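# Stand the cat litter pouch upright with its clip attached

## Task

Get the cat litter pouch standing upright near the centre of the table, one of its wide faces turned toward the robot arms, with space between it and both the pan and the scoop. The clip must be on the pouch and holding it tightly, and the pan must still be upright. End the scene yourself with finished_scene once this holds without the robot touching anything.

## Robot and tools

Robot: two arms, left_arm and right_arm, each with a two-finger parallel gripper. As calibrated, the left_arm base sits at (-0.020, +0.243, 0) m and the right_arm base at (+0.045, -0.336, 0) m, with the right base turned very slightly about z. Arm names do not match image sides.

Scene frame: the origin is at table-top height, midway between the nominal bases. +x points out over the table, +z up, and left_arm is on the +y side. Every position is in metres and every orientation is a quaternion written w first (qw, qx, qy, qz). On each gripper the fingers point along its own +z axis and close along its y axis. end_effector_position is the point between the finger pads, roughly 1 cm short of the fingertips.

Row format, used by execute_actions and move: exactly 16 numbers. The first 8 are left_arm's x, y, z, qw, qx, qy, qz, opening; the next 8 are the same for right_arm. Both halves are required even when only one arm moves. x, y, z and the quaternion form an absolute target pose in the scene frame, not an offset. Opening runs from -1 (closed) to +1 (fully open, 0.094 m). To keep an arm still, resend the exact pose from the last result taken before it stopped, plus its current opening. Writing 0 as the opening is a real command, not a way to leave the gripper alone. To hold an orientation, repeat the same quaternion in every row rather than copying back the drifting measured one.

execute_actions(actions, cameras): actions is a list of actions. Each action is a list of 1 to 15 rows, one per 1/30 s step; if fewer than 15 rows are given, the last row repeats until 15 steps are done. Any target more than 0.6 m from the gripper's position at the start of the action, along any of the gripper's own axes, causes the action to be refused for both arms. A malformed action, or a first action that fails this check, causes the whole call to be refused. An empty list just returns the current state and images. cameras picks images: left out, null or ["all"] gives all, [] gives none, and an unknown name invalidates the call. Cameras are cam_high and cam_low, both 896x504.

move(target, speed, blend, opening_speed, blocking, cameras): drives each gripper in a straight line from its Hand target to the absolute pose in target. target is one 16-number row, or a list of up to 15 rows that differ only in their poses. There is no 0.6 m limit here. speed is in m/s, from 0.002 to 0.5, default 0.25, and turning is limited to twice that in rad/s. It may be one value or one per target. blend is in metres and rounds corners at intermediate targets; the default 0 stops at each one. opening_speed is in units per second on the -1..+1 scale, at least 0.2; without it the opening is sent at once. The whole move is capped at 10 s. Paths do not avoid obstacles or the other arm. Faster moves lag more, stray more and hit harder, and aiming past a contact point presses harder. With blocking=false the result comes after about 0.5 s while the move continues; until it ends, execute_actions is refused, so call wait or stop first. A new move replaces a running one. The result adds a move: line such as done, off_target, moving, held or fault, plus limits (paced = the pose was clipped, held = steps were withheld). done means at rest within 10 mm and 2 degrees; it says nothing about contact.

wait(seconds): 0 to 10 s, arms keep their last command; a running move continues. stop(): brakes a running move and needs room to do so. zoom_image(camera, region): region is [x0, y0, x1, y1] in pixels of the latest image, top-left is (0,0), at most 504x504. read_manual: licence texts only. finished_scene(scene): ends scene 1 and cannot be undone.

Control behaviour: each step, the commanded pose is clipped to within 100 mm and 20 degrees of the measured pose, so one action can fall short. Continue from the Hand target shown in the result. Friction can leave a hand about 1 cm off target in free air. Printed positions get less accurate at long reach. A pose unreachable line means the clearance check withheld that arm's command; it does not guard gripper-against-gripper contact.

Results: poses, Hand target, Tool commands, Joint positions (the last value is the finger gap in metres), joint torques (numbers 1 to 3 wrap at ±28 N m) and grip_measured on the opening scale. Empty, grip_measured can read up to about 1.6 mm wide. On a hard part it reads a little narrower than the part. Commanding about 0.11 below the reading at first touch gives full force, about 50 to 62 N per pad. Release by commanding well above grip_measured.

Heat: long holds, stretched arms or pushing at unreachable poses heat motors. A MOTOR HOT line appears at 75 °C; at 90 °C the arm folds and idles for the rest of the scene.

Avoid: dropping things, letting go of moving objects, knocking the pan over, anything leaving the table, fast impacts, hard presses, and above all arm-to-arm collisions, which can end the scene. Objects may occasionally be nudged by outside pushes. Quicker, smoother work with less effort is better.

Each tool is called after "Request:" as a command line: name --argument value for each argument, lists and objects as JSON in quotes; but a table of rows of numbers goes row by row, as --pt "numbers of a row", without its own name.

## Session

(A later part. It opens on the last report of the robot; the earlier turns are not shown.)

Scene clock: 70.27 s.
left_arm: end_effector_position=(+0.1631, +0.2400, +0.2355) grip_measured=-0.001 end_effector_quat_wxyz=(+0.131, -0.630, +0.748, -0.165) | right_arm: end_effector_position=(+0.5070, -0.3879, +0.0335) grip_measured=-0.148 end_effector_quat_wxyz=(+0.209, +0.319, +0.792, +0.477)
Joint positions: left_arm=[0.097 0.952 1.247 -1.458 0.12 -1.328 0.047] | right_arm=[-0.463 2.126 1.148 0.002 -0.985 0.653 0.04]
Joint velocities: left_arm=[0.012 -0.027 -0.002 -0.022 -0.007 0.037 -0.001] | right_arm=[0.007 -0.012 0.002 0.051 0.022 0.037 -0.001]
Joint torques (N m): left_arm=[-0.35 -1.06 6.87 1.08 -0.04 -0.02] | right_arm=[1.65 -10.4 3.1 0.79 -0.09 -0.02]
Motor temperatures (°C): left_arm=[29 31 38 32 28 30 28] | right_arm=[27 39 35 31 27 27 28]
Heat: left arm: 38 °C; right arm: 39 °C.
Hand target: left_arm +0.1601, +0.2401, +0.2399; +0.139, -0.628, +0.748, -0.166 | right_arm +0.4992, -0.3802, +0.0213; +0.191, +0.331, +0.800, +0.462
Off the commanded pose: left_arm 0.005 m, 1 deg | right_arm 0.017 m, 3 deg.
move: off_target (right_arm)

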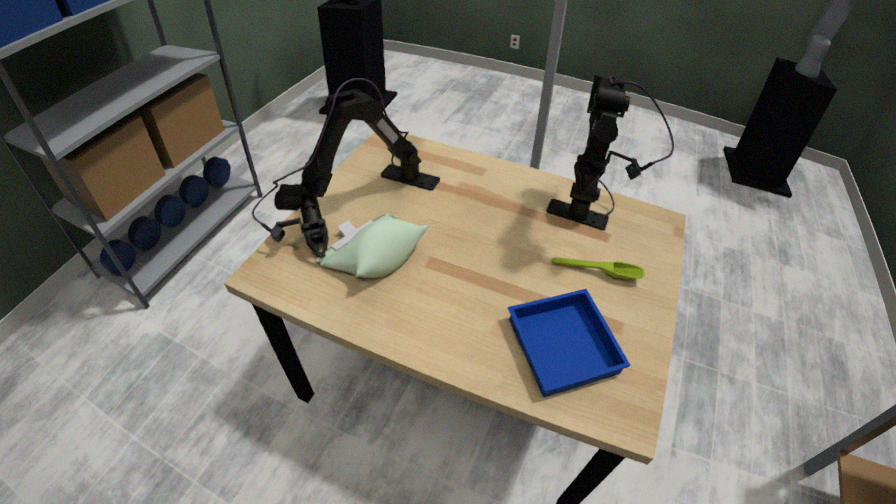

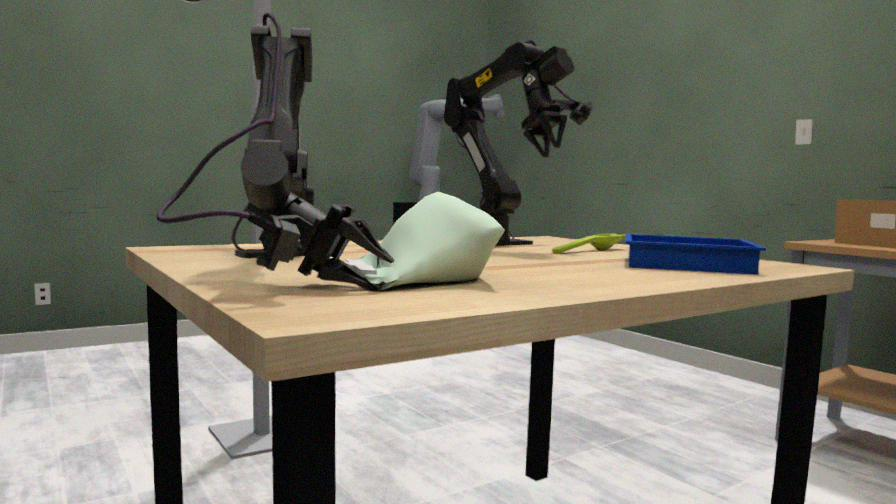

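Request:
move --target '[0.16, 0.24, 0.24, 0.1390, -0.6276, 0.7478, -0.1658, 0.0, 0.499, -0.380, 0.021, 0.1913, 0.3314, 0.8001, 0.4619, -1.0]' --speed 0.03 --opening_speed 0.7

Request:
zoom_image --camera "cam_low" --region '[320, 220, 420, 300]'

Request:
zoom_image --camera "cam_high" --region '[300, 220, 380, 280]'

Scene clock: 71.93 s.
left_arm: end_effector_position=(+0.1631, +0.2400, +0.2355) grip_measured=-0.001 end_effector_quat_wxyz=(+0.131, -0.630, +0.748, -0.165) | right_arm: end_effector_position=(+0.5037, -0.3919, +0.0217) grip_measured=-0.983 end_effector_quat_wxyz=(+0.204, +0.338, +0.799, +0.453)
Joint positions: left_arm=[0.097 0.952 1.247 -1.458 0.12 -1.328 0.047] | right_arm=[-0.461 2.126 1.135 -0.008 -0.926 0.655 0.001]
Joint velocities: left_arm=[-0.007 -0.012 0.007 -0.037 0.051 0.022 -0.001] | right_arm=[-0.002 -0.002 0.007 -0.007 -0.007 0.051 0]
Joint torques (N m): left_arm=[-0.42 -1.02 6.78 1.09 -0.05 -0.02] | right_arm=[1.62 -10.18 4.1 0.92 -0.64 0]
Motor temperatures (°C): left_arm=[29 30 38 32 28 30 28] | right_arm=[27 39 35 31 27 27 28]
Heat: left arm: 38 °C; right arm: 39 °C.
Hand target: left_arm +0.1601, +0.2401, +0.2399; +0.139, -0.628, +0.748, -0.166 | right_arm +0.4994, -0.3800, +0.0209; +0.191, +0.332, +0.800, +0.462
Off the commanded pose: left_arm 0.005 m, 1 deg | right_arm 0.013 m, 2 deg.
move: off_target (right_arm)

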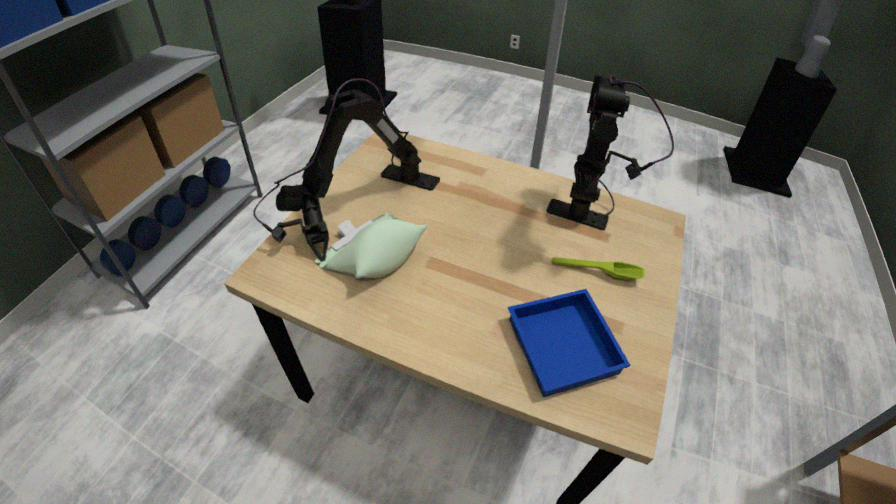

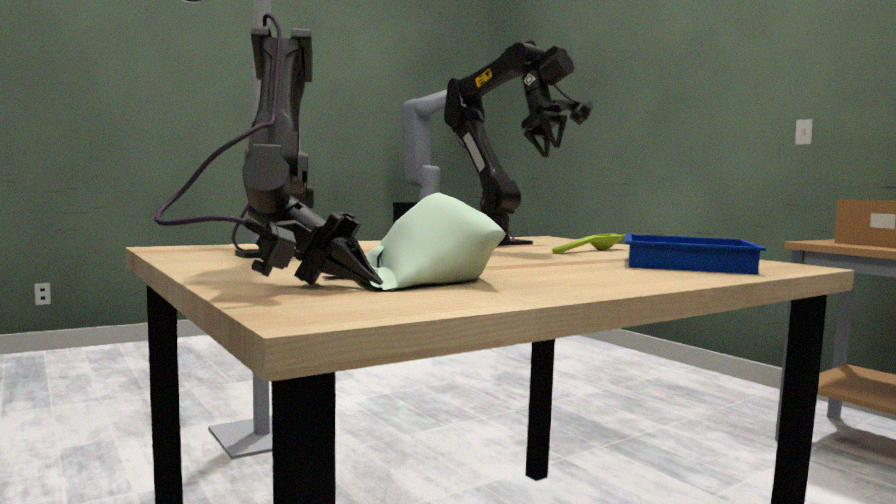

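Scaled by 5.040.

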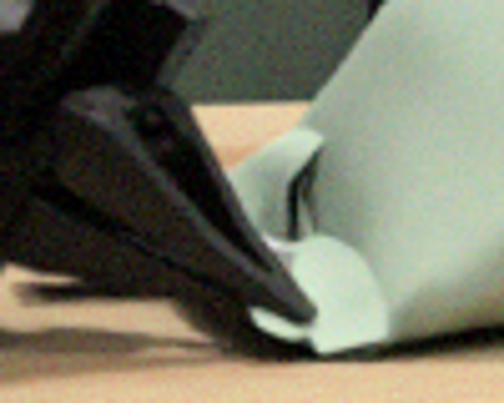

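Scaled by 6.300.

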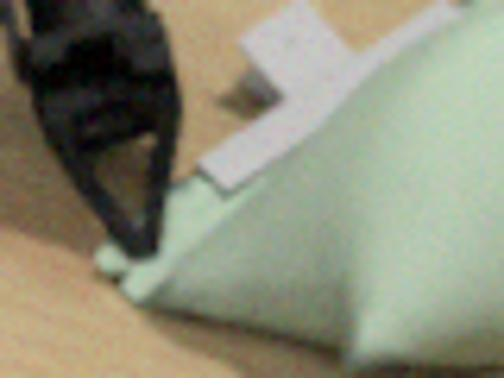

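Request:
move --target '[0.16, 0.24, 0.24, 0.1390, -0.6276, 0.7478, -0.1658, 0.0, 0.492, -0.390, 0.08, 0.1913, 0.3314, 0.8001, 0.4619, -1.0]' --speed 0.06

Request:
zoom_image --camera "cam_low" --region '[280, 180, 520, 310]'

Request:
zoom_image --camera "cam_high" --region '[290, 190, 440, 290]'

Scene clock: 73.83 s.
left_arm: end_effector_position=(+0.1631, +0.2400, +0.2355) grip_measured=-0.001 end_effector_quat_wxyz=(+0.131, -0.630, +0.748, -0.165) | right_arm: end_effector_position=(+0.4883, -0.3901, +0.0516) grip_measured=-0.984 end_effector_quat_wxyz=(+0.176, +0.353, +0.805, +0.444)
Joint positions: left_arm=[0.097 0.952 1.247 -1.458 0.12 -1.328 0.047] | right_arm=[-0.468 2.019 1.163 -0.232 -0.909 0.622 0.001]
Joint velocities: left_arm=[0.007 -0.007 0.007 0.007 0.037 -0.007 0] | right_arm=[-0.007 -0.002 0.007 0.007 -0.051 -0.022 0]
Joint torques (N m): left_arm=[-0.54 -0.83 6.75 1.06 -0.08 0.01] | right_arm=[-0.79 -12.64 7.8 0.6 -1.02 -0.19]
Motor temperatures (°C): left_arm=[29 30 38 32 28 30 28] | right_arm=[27 40 35 31 27 27 28]
Heat: left arm: 38 °C; right arm: 40 °C.
Hand target: left_arm +0.1601, +0.2401, +0.2399; +0.139, -0.628, +0.748, -0.166 | right_arm +0.4921, -0.3898, +0.0794; +0.192, +0.332, +0.800, +0.462
Off the commanded pose: left_arm 0.005 m, 1 deg | right_arm 0.029 m, 4 deg.
move: off_target (right_arm)

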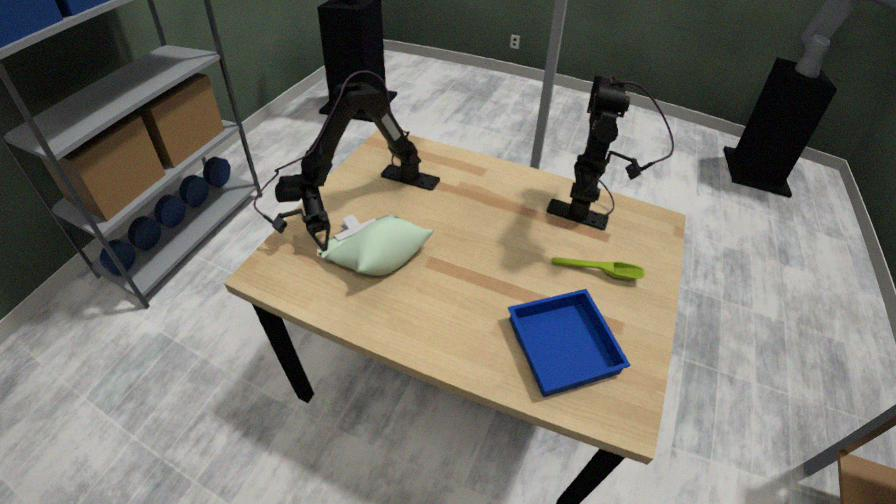

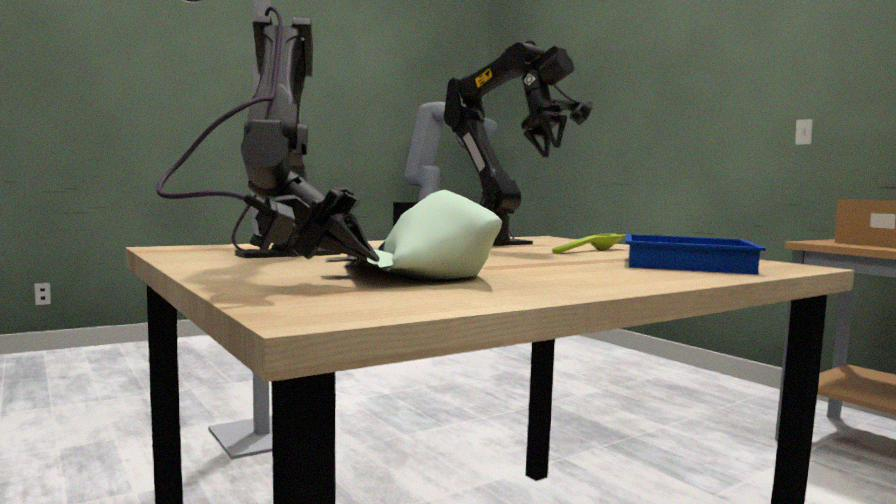

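Scaled by 2.100.

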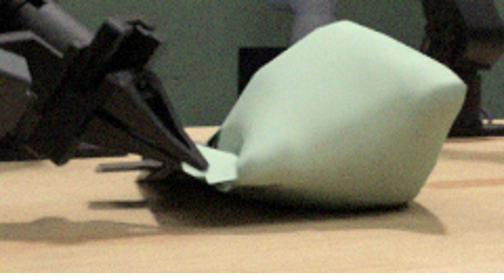

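Scaled by 3.360.

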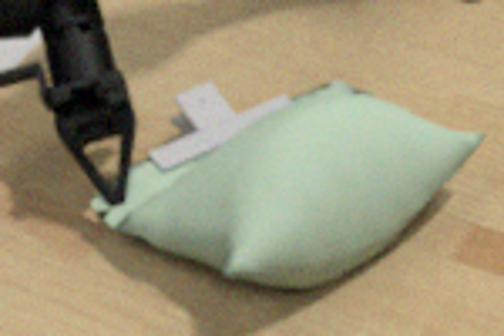

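Request:
move --target '[0.16, 0.24, 0.24, 0.1390, -0.6276, 0.7478, -0.1658, 0.0, 0.468, -0.398, 0.145, 0.2092, 0.4289, 0.7899, 0.3853, -1.0]' --speed 0.06

Request:
zoom_image --camera "cam_low" --region '[260, 160, 520, 300]'

Request:
zoom_image --camera "cam_high" --region '[290, 180, 450, 290]'

Scene clock: 76.80 s.
left_arm: end_effector_position=(+0.1631, +0.2400, +0.2355) grip_measured=-0.001 end_effector_quat_wxyz=(+0.131, -0.630, +0.748, -0.165) | right_arm: end_effector_position=(+0.4591, -0.3954, +0.1150) grip_measured=-0.984 end_effector_quat_wxyz=(+0.168, +0.450, +0.794, +0.372)
Joint positions: left_arm=[0.097 0.952 1.247 -1.458 0.12 -1.328 0.047] | right_arm=[-0.45 1.741 1.163 -0.49 -0.707 0.794 0.001]
Joint velocities: left_arm=[-0.012 0.007 0.002 -0.051 0.007 -0.11 -0.001] | right_arm=[-0.002 -0.012 -0.012 0.081 0.051 -0.066 -0.001]
Joint torques (N m): left_arm=[-0.44 -0.95 6.98 1.01 -0.04 0.01] | right_arm=[-0.25 -12.03 7.58 1.19 -0.68 0.03]
Motor temperatures (°C): left_arm=[29 30 38 32 28 30 28] | right_arm=[27 41 35 31 27 27 28]
Heat: left arm: 38 °C; right arm: 41 °C.
Hand target: left_arm +0.1601, +0.2401, +0.2399; +0.139, -0.628, +0.748, -0.166 | right_arm +0.4669, -0.3967, +0.1457; +0.209, +0.428, +0.791, +0.385
Off the commanded pose: left_arm 0.005 m, 1 deg | right_arm 0.031 m, 5 deg.
move: off_target (right_arm)

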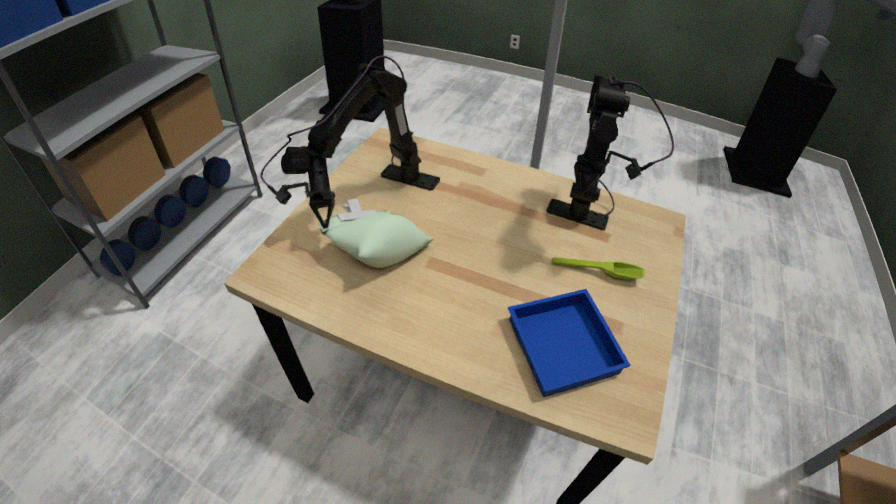

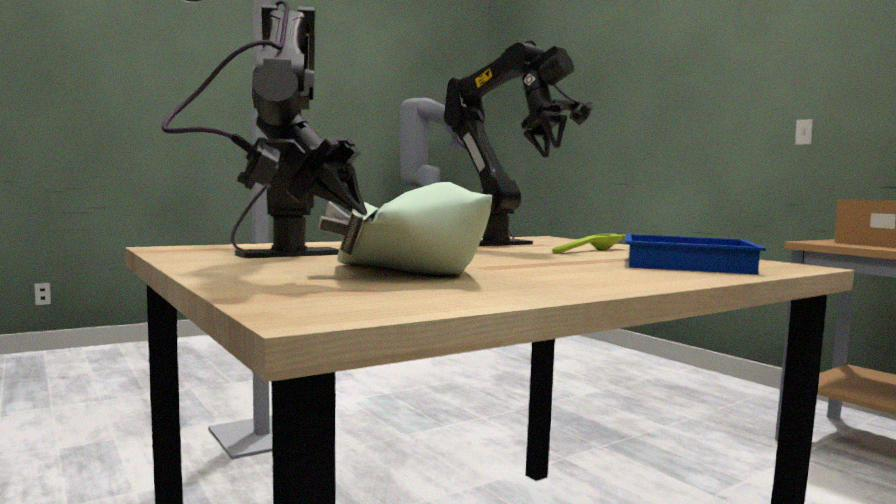

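Scaled by 1.938.

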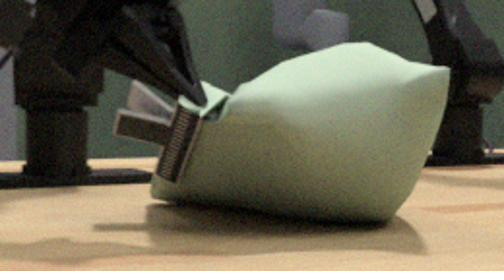

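Scaled by 3.150.

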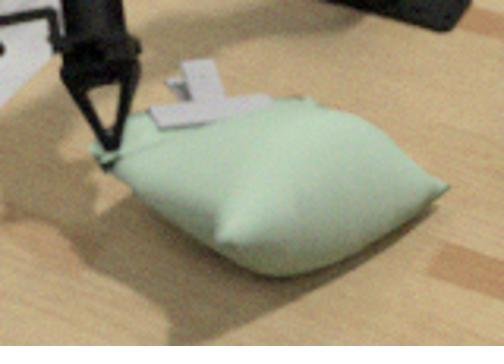

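Request:
move --target '[0.16, 0.24, 0.24, 0.1390, -0.6276, 0.7478, -0.1658, 0.0, 0.418, -0.402, 0.195, 0.2149, 0.5318, 0.7595, 0.3069, -1.0]' --speed 0.06

Request:
zoom_image --camera "cam_low" --region '[260, 140, 520, 300]'

Request:
zoom_image --camera "cam_high" --region '[290, 180, 450, 290]'

Scene clock: 79.67 s.
left_arm: end_effector_position=(+0.1631, +0.2400, +0.2355) grip_measured=-0.001 end_effector_quat_wxyz=(+0.131, -0.630, +0.748, -0.165) | right_arm: end_effector_position=(+0.4069, -0.4016, +0.1607) grip_measured=-0.984 end_effector_quat_wxyz=(+0.169, +0.553, +0.765, +0.285)
Joint positions: left_arm=[0.097 0.952 1.247 -1.458 0.12 -1.328 0.047] | right_arm=[-0.428 1.483 1.163 -0.747 -0.471 0.971 0.001]
Joint velocities: left_arm=[0.012 -0.007 -0.002 0.037 0.095 -0.066 -0.002] | right_arm=[-0.007 -0.002 0.017 -0.022 -0.007 -0.051 -0.001]
Joint torques (N m): left_arm=[-0.53 -1.05 6.93 1.13 -0.06 -0.01] | right_arm=[0.13 -9.4 9.36 1.25 -0.56 0.07]
Motor temperatures (°C): left_arm=[29 30 38 32 28 30 28] | right_arm=[27 42 35 31 27 27 28]
Heat: left arm: 38 °C; right arm: 42 °C.
Hand target: left_arm +0.1601, +0.2401, +0.2399; +0.139, -0.628, +0.748, -0.166 | right_arm +0.4162, -0.4004, +0.1953; +0.214, +0.531, +0.760, +0.307
Off the commanded pose: left_arm 0.005 m, 1 deg | right_arm 0.036 m, 6 deg.
move: off_target (right_arm)

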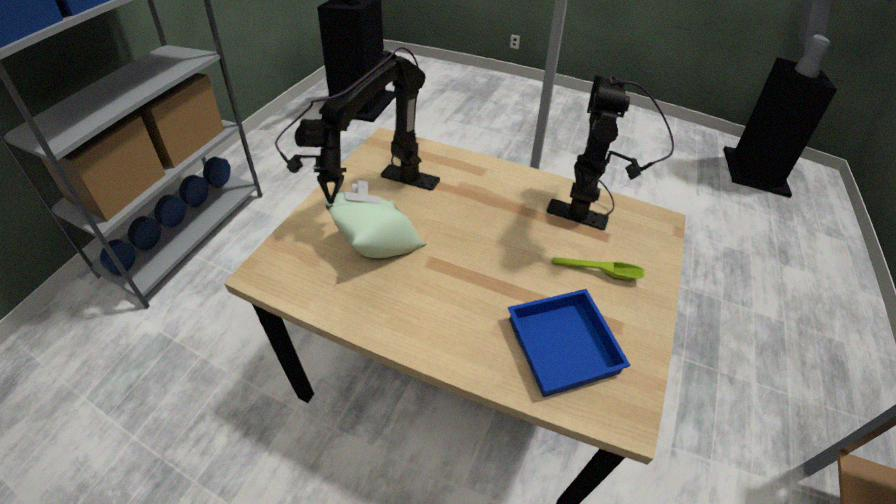

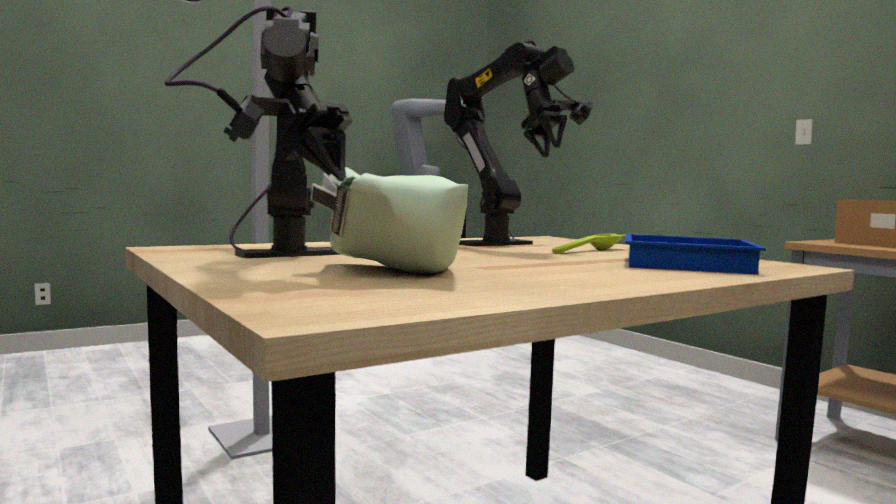

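Scaled by 1.938.

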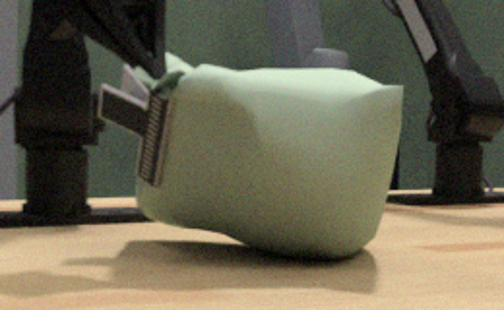

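Scaled by 3.150.

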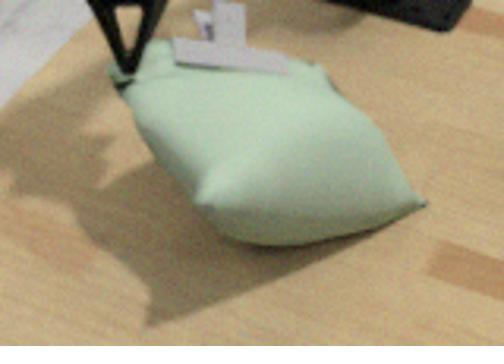

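Request:
move --target '[0.16, 0.24, 0.24, 0.1390, -0.6276, 0.7478, -0.1658, 0.0, 0.378, -0.402, 0.235, 0.2027, 0.6240, 0.7178, 0.2332, -1.0]' --speed 0.06

Request:
zoom_image --camera "cam_low" --region '[260, 120, 520, 300]'

Request:
zoom_image --camera "cam_high" --region '[300, 150, 460, 290]'

Scene clock: 82.47 s.
left_arm: end_effector_position=(+0.1631, +0.2400, +0.2355) grip_measured=-0.001 end_effector_quat_wxyz=(+0.131, -0.630, +0.748, -0.165) | right_arm: end_effector_position=(+0.3613, -0.4013, +0.1916) grip_measured=-0.984 end_effector_quat_wxyz=(+0.143, +0.644, +0.726, +0.196)
Joint positions: left_arm=[0.097 0.952 1.247 -1.458 0.12 -1.328 0.047] | right_arm=[-0.37 1.382 1.28 -1.046 -0.254 1.16 0.001]
Joint velocities: left_arm=[0.007 -0.007 0.017 -0.007 -0.007 -0.066 0] | right_arm=[-0.002 0.012 0.002 -0.066 0.022 -0.022 0.001]
Joint torques (N m): left_arm=[-0.44 -0.95 6.87 1.04 -0.03 0.01] | right_arm=[0.2 -8.62 11.62 1.21 -0.49 0.03]
Motor temperatures (°C): left_arm=[29 30 38 32 28 30 28] | right_arm=[27 42 36 32 27 27 28]
Heat: left arm: 38 °C; right arm: 42 °C.
Hand target: left_arm +0.1601, +0.2401, +0.2399; +0.139, -0.628, +0.748, -0.166 | right_arm +0.3746, -0.4001, +0.2350; +0.202, +0.623, +0.719, +0.233
Off the commanded pose: left_arm 0.005 m, 1 deg | right_arm 0.047 m, 8 deg.
move: off_target (right_arm)

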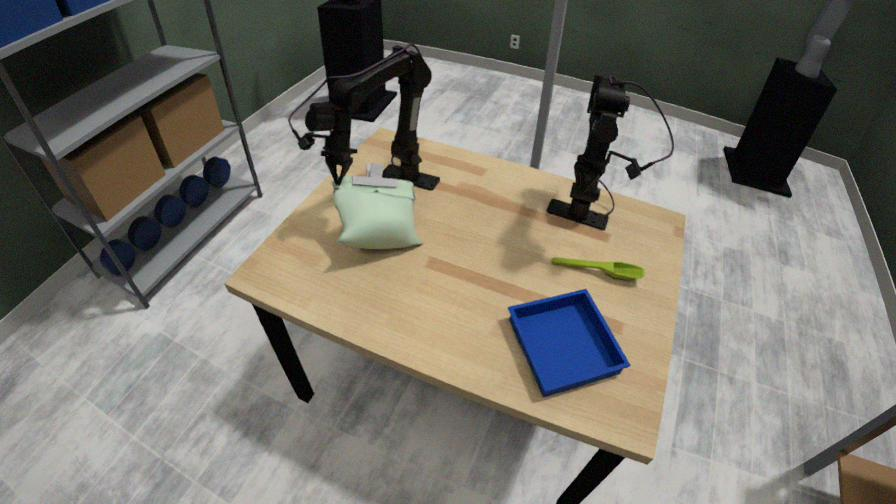

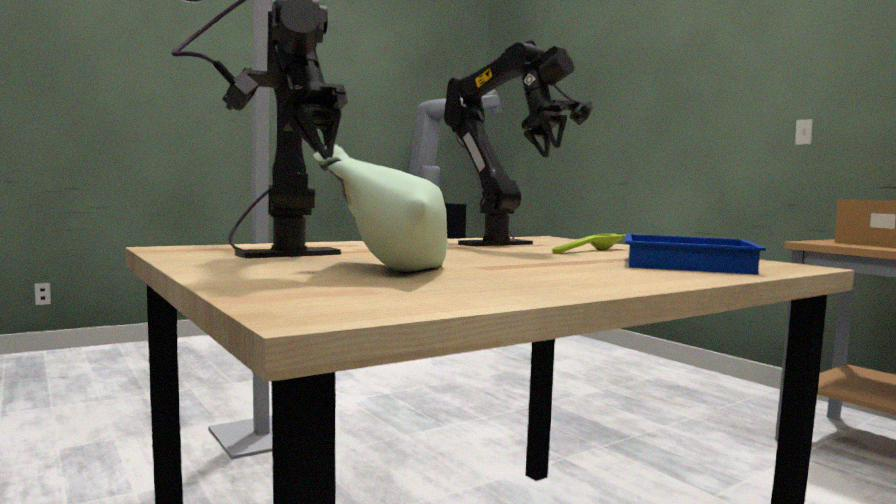

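Scaled by 1.938.

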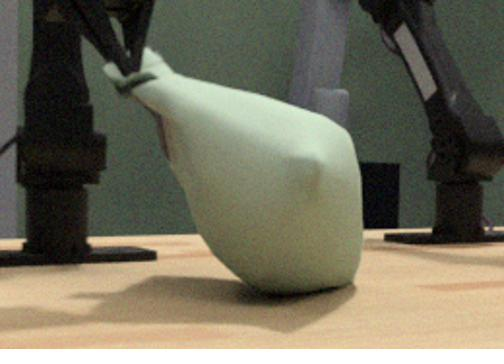

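Scaled by 3.150.

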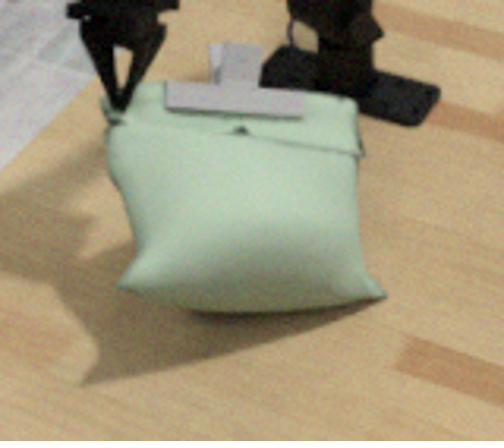

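Request:
move --target '[0.16, 0.24, 0.24, 0.1390, -0.6276, 0.7478, -0.1658, 0.0, 0.350, -0.428, 0.245, 0.1908, 0.7122, 0.6526, 0.1749, -1.0]' --speed 0.06

Request:
zoom_image --camera "cam_low" --region '[260, 120, 520, 300]'

Request:
zoom_image --camera "cam_high" --region '[300, 150, 460, 290]'

Scene clock: 87.23 s.
left_arm: end_effector_position=(+0.1631, +0.2400, +0.2355) grip_measured=-0.001 end_effector_quat_wxyz=(+0.131, -0.630, +0.748, -0.165) | right_arm: end_effector_position=(+0.3381, -0.4192, +0.2105) grip_measured=-0.984 end_effector_quat_wxyz=(+0.137, +0.718, +0.666, +0.148)
Joint positions: left_arm=[0.097 0.952 1.247 -1.458 0.12 -1.328 0.047] | right_arm=[-0.386 1.369 1.378 -1.196 -0.141 1.311 0.001]
Joint velocities: left_arm=[-0.012 -0.002 -0.002 -0.11 -0.022 -0.022 0.001] | right_arm=[-0.017 -0.002 0.002 0.051 -0.007 0.007 0]
Joint torques (N m): left_arm=[-0.4 -0.92 7.04 1.1 -0.02 -0.04] | right_arm=[-1.31 -7.3 11.34 1.05 -0.17 0.06]
Motor temperatures (°C): left_arm=[29 30 38 32 28 30 28] | right_arm=[27 42 38 32 27 27 28]
Heat: left arm: 38 °C; right arm: 42 °C.
Hand target: left_arm +0.1601, +0.2401, +0.2399; +0.139, -0.628, +0.748, -0.166 | right_arm +0.3473, -0.4269, +0.2450; +0.191, +0.712, +0.653, +0.175
Off the commanded pose: left_arm 0.005 m, 1 deg | right_arm 0.038 m, 7 deg.
move: off_target (right_arm)

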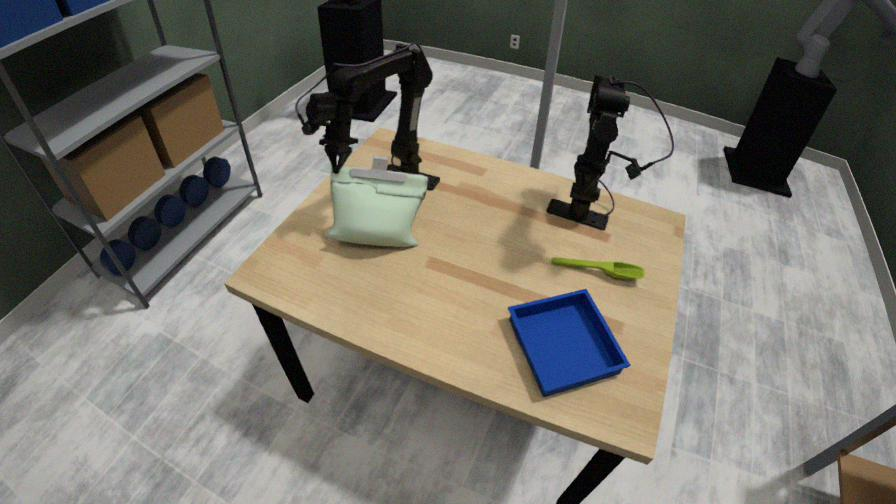

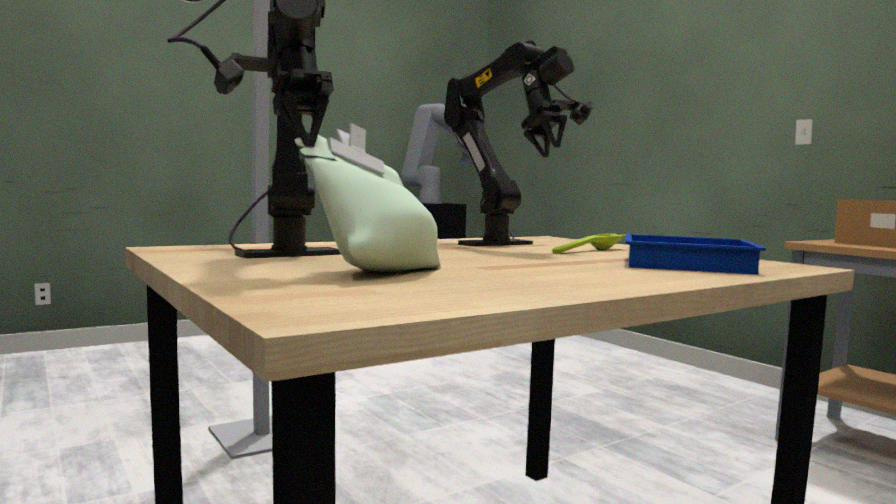

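Scaled by 1.938.

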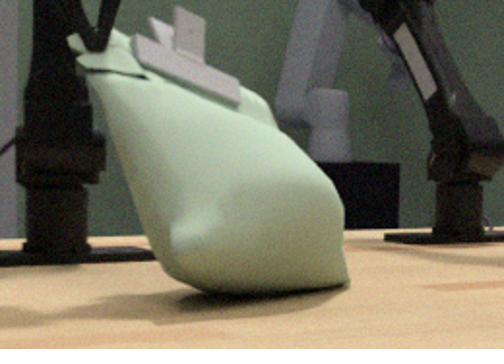

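Scaled by 3.150.

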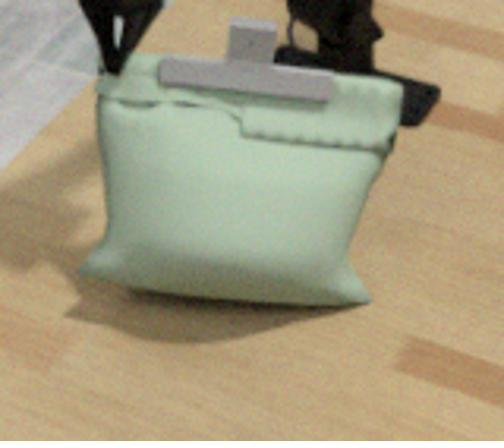

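Request:
move --target '[0.16, 0.24, 0.24, 0.1390, -0.6276, 0.7478, -0.1658, 0.0, 0.305, -0.405, 0.250, 0.2120, 0.7912, 0.5540, 0.1485, -1.0]' --speed 0.06

Request:
zoom_image --camera "cam_low" --region '[260, 120, 520, 300]'

Request:
zoom_image --camera "cam_high" --region '[300, 150, 460, 290]'

Scene clock: 91.30 s.
left_arm: end_effector_position=(+0.1631, +0.2400, +0.2355) grip_measured=-0.001 end_effector_quat_wxyz=(+0.131, -0.630, +0.748, -0.165) | right_arm: end_effector_position=(+0.2983, -0.4034, +0.2326) grip_measured=-0.984 end_effector_quat_wxyz=(+0.176, +0.798, +0.564, +0.119)
Joint positions: left_arm=[0.097 0.952 1.247 -1.458 0.12 -1.328 0.047] | right_arm=[-0.25 1.206 1.346 -1.287 0.056 1.674 0.001]
Joint velocities: left_arm=[0.002 0.007 -0.012 0.022 0.066 -0.022 -0.001] | right_arm=[0.002 -0.007 -0.002 -0.051 0.022 0.037 0]
Joint torques (N m): left_arm=[-0.51 -0.9 6.93 1.03 -0.08 0.04] | right_arm=[0.53 -6.16 6.61 1.31 0.02 0.14]
Motor temperatures (°C): left_arm=[29 30 38 32 28 30 28] | right_arm=[27 41 38 32 27 27 28]
Heat: left arm: 38 °C; right arm: 41 °C.
Hand target: left_arm +0.1601, +0.2401, +0.2399; +0.139, -0.628, +0.748, -0.166 | right_arm +0.3040, -0.4035, +0.2505; +0.210, +0.791, +0.555, +0.149
Off the commanded pose: left_arm 0.005 m, 1 deg | right_arm 0.019 m, 6 deg.
move: off_target (right_arm)

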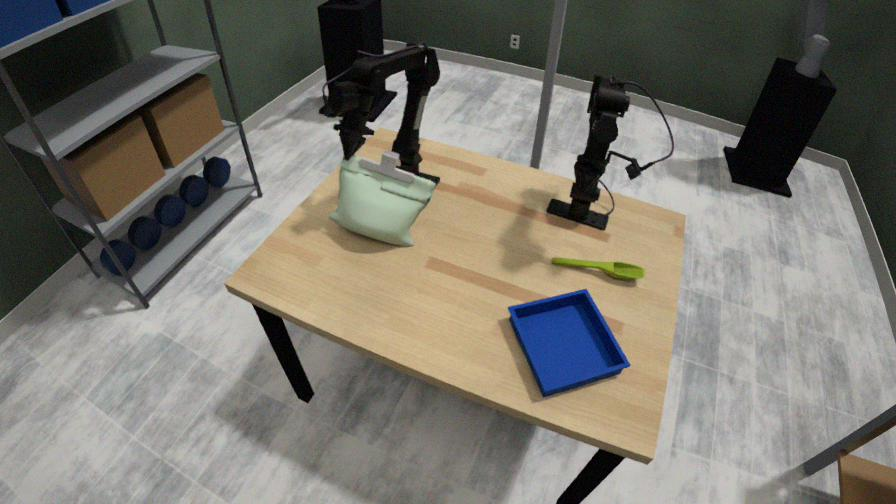

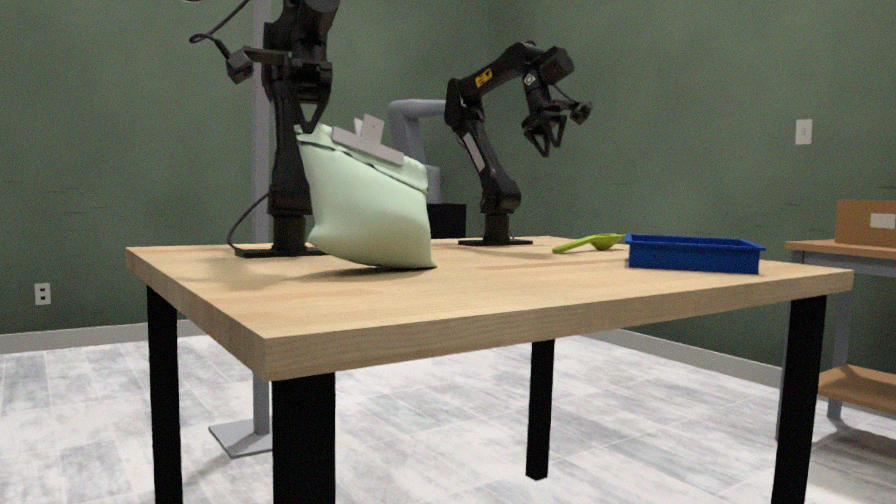

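Scaled by 1.938.

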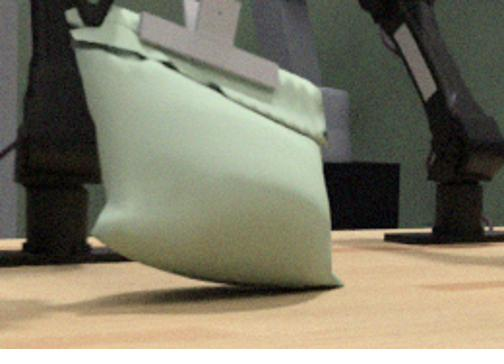

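Scaled by 3.150.

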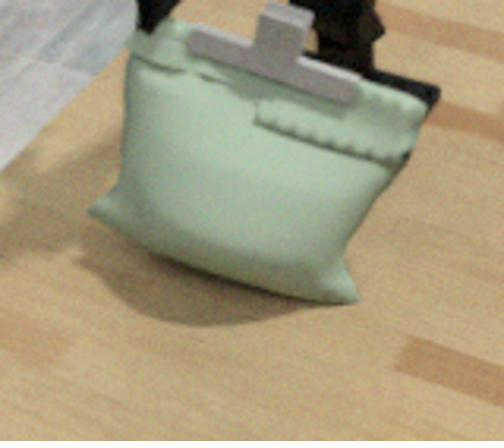

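Request:
move --target '[0.16, 0.24, 0.24, 0.1390, -0.6276, 0.7478, -0.1658, 0.0, 0.288, -0.350, 0.252, 0.2183, 0.8147, 0.5190, 0.1391, -1.0]' --speed 0.06

Request:
zoom_image --camera "cam_low" --region '[260, 120, 520, 300]'

Request:
zoom_image --camera "cam_high" --region '[300, 150, 460, 290]'

Scene clock: 95.13 s.
left_arm: end_effector_position=(+0.1631, +0.2400, +0.2355) grip_measured=-0.001 end_effector_quat_wxyz=(+0.131, -0.630, +0.748, -0.165) | right_arm: end_effector_position=(+0.2836, -0.3596, +0.2436) grip_measured=-0.984 end_effector_quat_wxyz=(+0.219, +0.822, +0.515, +0.105)
Joint positions: left_arm=[0.097 0.952 1.247 -1.458 0.12 -1.328 0.047] | right_arm=[0.096 1.154 1.346 -1.37 0.303 2.082 0.001]
Joint velocities: left_arm=[-0.002 0.022 -0.022 0.037 -0.051 -0.037 0.001] | right_arm=[-0.002 0.017 0.007 0.007 -0.037 0.007 0.001]
Joint torques (N m): left_arm=[-0.54 -1.17 6.75 1.1 -0.03 0] | right_arm=[1.96 -3.73 6.74 1.06 -0.28 0.03]
Motor temperatures (°C): left_arm=[29 30 38 32 28 30 28] | right_arm=[27 40 38 32 27 27 29]
Heat: left arm: 38 °C; right arm: 40 °C.
Hand target: left_arm +0.1601, +0.2401, +0.2399; +0.139, -0.628, +0.748, -0.166 | right_arm +0.2875, -0.3486, +0.2516; +0.214, +0.815, +0.520, +0.138
Off the commanded pose: left_arm 0.005 m, 1 deg | right_arm 0.014 m, 4 deg.
move: off_target (right_arm)

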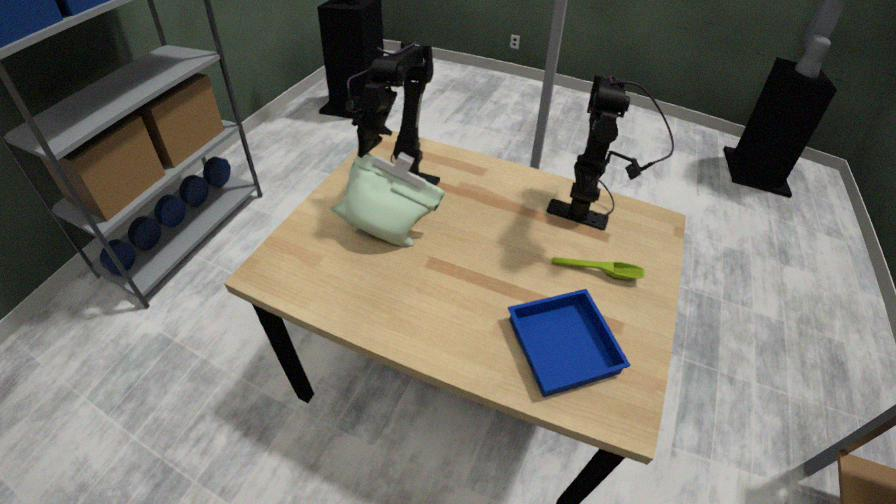

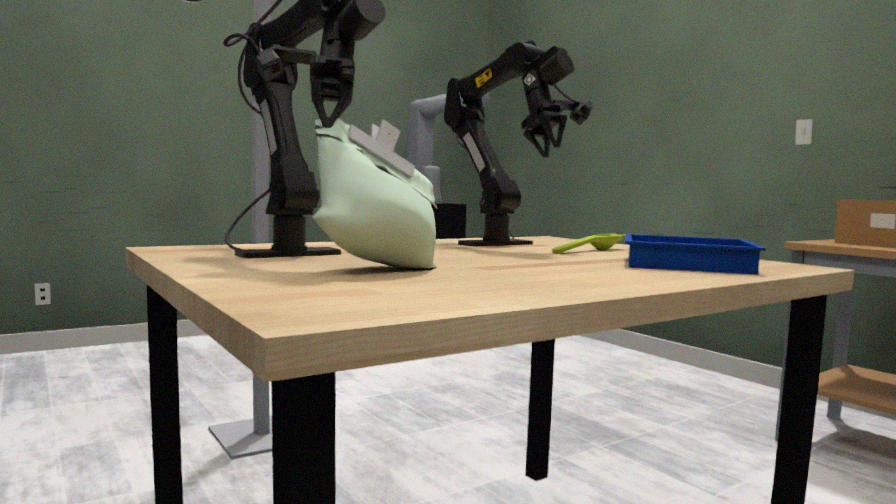

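Scaled by 1.938.

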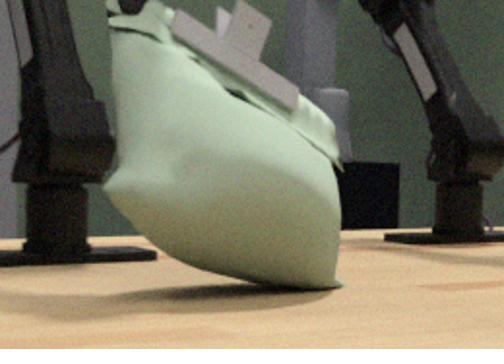

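Scaled by 3.150.

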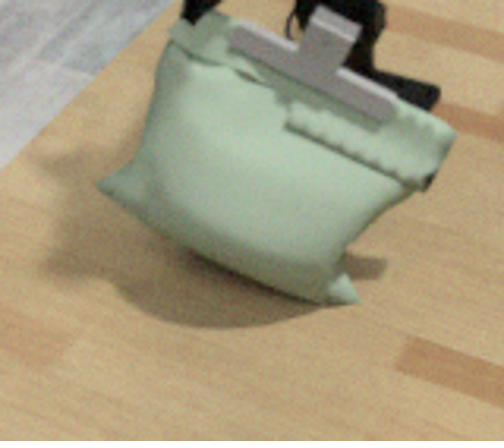

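Request:
execute_actions --actions '[]'

Scene clock: 96.27 s.
left_arm: end_effector_position=(+0.1631, +0.2400, +0.2355) grip_measured=-0.001 end_effector_quat_wxyz=(+0.131, -0.630, +0.748, -0.165) | right_arm: end_effector_position=(+0.2834, -0.3597, +0.2435) grip_measured=-0.984 end_effector_quat_wxyz=(+0.219, +0.822, +0.515, +0.105)
Joint positions: left_arm=[0.097 0.952 1.247 -1.458 0.12 -1.328 0.047] | right_arm=[0.096 1.154 1.346 -1.37 0.303 2.082 0.001]
Joint velocities: left_arm=[0.002 -0.007 -0.007 -0.037 -0.051 -0.007 0.001] | right_arm=[-0.017 -0.007 0.002 -0.11 -0.11 -0.051 0]
Joint torques (N m): left_arm=[-0.54 -1.05 6.89 1.06 -0.07 0.02] | right_arm=[1.8 -3.74 6.61 1.07 -0.24 0.01]
Motor temperatures (°C): left_arm=[29 30 38 32 28 30 28] | right_arm=[27 40 38 32 27 27 29]
Heat: left arm: 38 °C; right arm: 40 °C.
Hand target: left_arm +0.1601, +0.2401, +0.2399; +0.139, -0.628, +0.748, -0.166 | right_arm +0.2875, -0.3486, +0.2516; +0.214, +0.815, +0.520, +0.138
Tool commands: left_gripper/opening=+0.0 right_gripper/opening=-1.0
Off the commanded pose: left_arm 0.005 m, 1 deg | right_arm 0.014 m, 4 deg.

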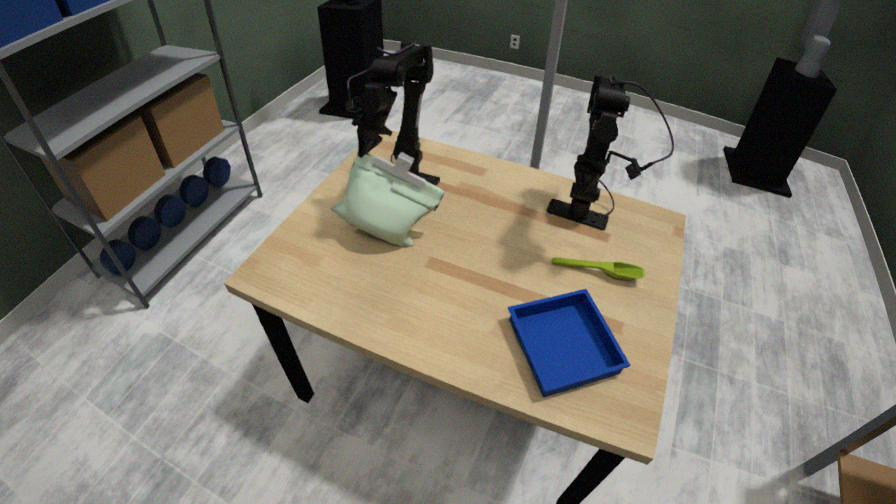

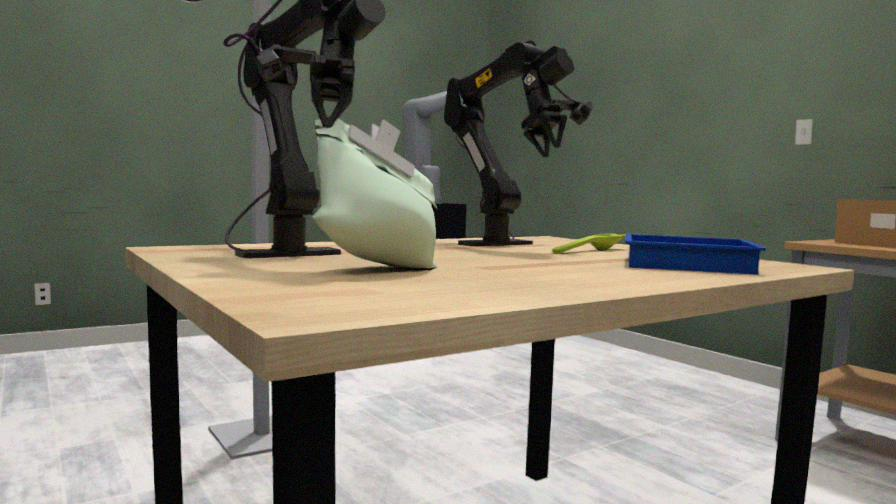

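Request:
zoom_image --camera "cam_high" --region '[300, 120, 480, 270]'

Request:
zoom_image --camera "cam_low" --region '[220, 60, 520, 300]'

Scaled by 2.800.

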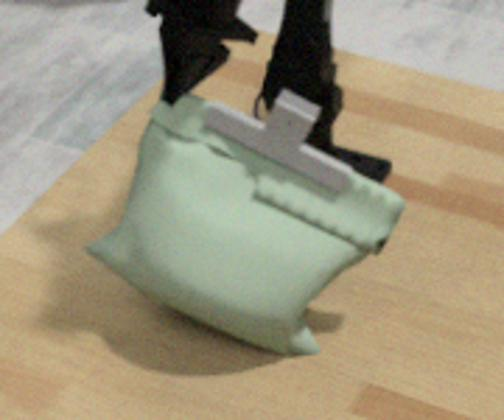

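Scaled by 1.680.

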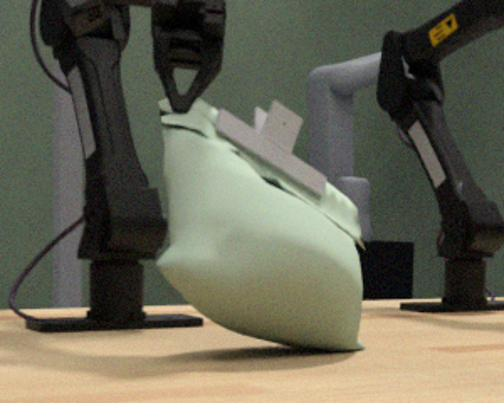

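Request:
move --target '[0.160, 0.240, 0.240, 0.1390, -0.6276, 0.7478, -0.1658, 0.0, 0.300, -0.335, 0.300, 0.2337, 0.7411, 0.6002, 0.1892, -1.0]' --speed 0.06

Scene clock: 104.07 s.
left_arm: end_effector_position=(+0.1631, +0.2400, +0.2355) grip_measured=-0.001 end_effector_quat_wxyz=(+0.131, -0.630, +0.748, -0.165) | right_arm: end_effector_position=(+0.2824, -0.3397, +0.2704) grip_measured=-0.985 end_effector_quat_wxyz=(+0.201, +0.753, +0.612, +0.134)
Joint positions: left_arm=[0.097 0.952 1.247 -1.458 0.12 -1.328 0.047] | right_arm=[0.1 1.154 1.461 -1.427 0.194 1.858 0.001]
Joint velocities: left_arm=[-0.017 -0.002 -0.012 -0.022 -0.007 0.037 -0.001] | right_arm=[0.002 -0.007 -0.007 0.022 0.037 -0.022 -0.001]
Joint torques (N m): left_arm=[-0.57 -1.2 6.95 1.03 -0.03 -0.03] | right_arm=[0.87 -2.92 11.07 1.43 0.1 -0.06]
Motor temperatures (°C): left_arm=[29 30 38 32 28 30 28] | right_arm=[27 39 38 33 26 27 29]
Heat: left arm: 38 °C; right arm: 39 °C.
Hand target: left_arm +0.1601, +0.2401, +0.2399; +0.139, -0.628, +0.748, -0.166 | right_arm +0.2971, -0.3356, +0.3012; +0.234, +0.740, +0.601, +0.189
Off the commanded pose: left_arm 0.005 m, 1 deg | right_arm 0.035 m, 8 deg.
move: off_target (right_arm)

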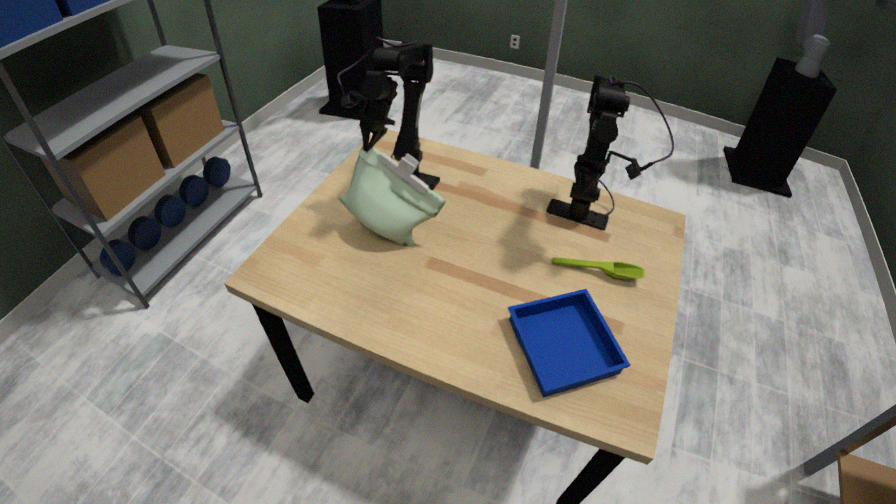

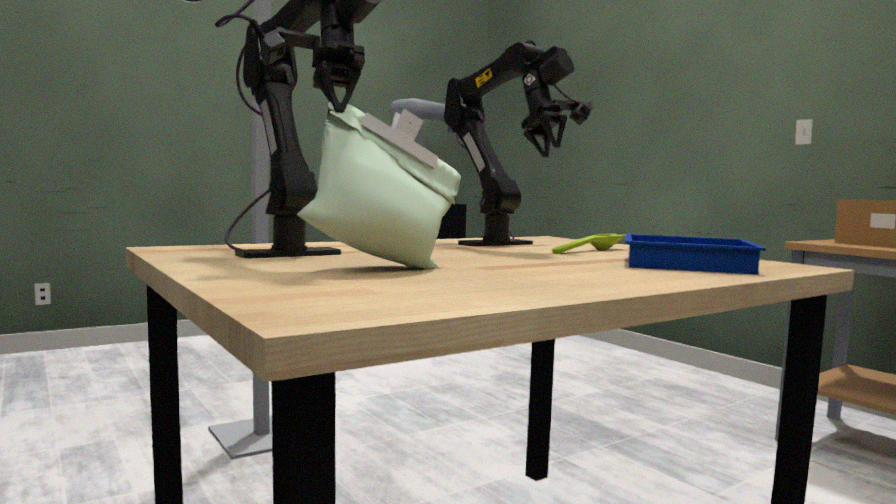

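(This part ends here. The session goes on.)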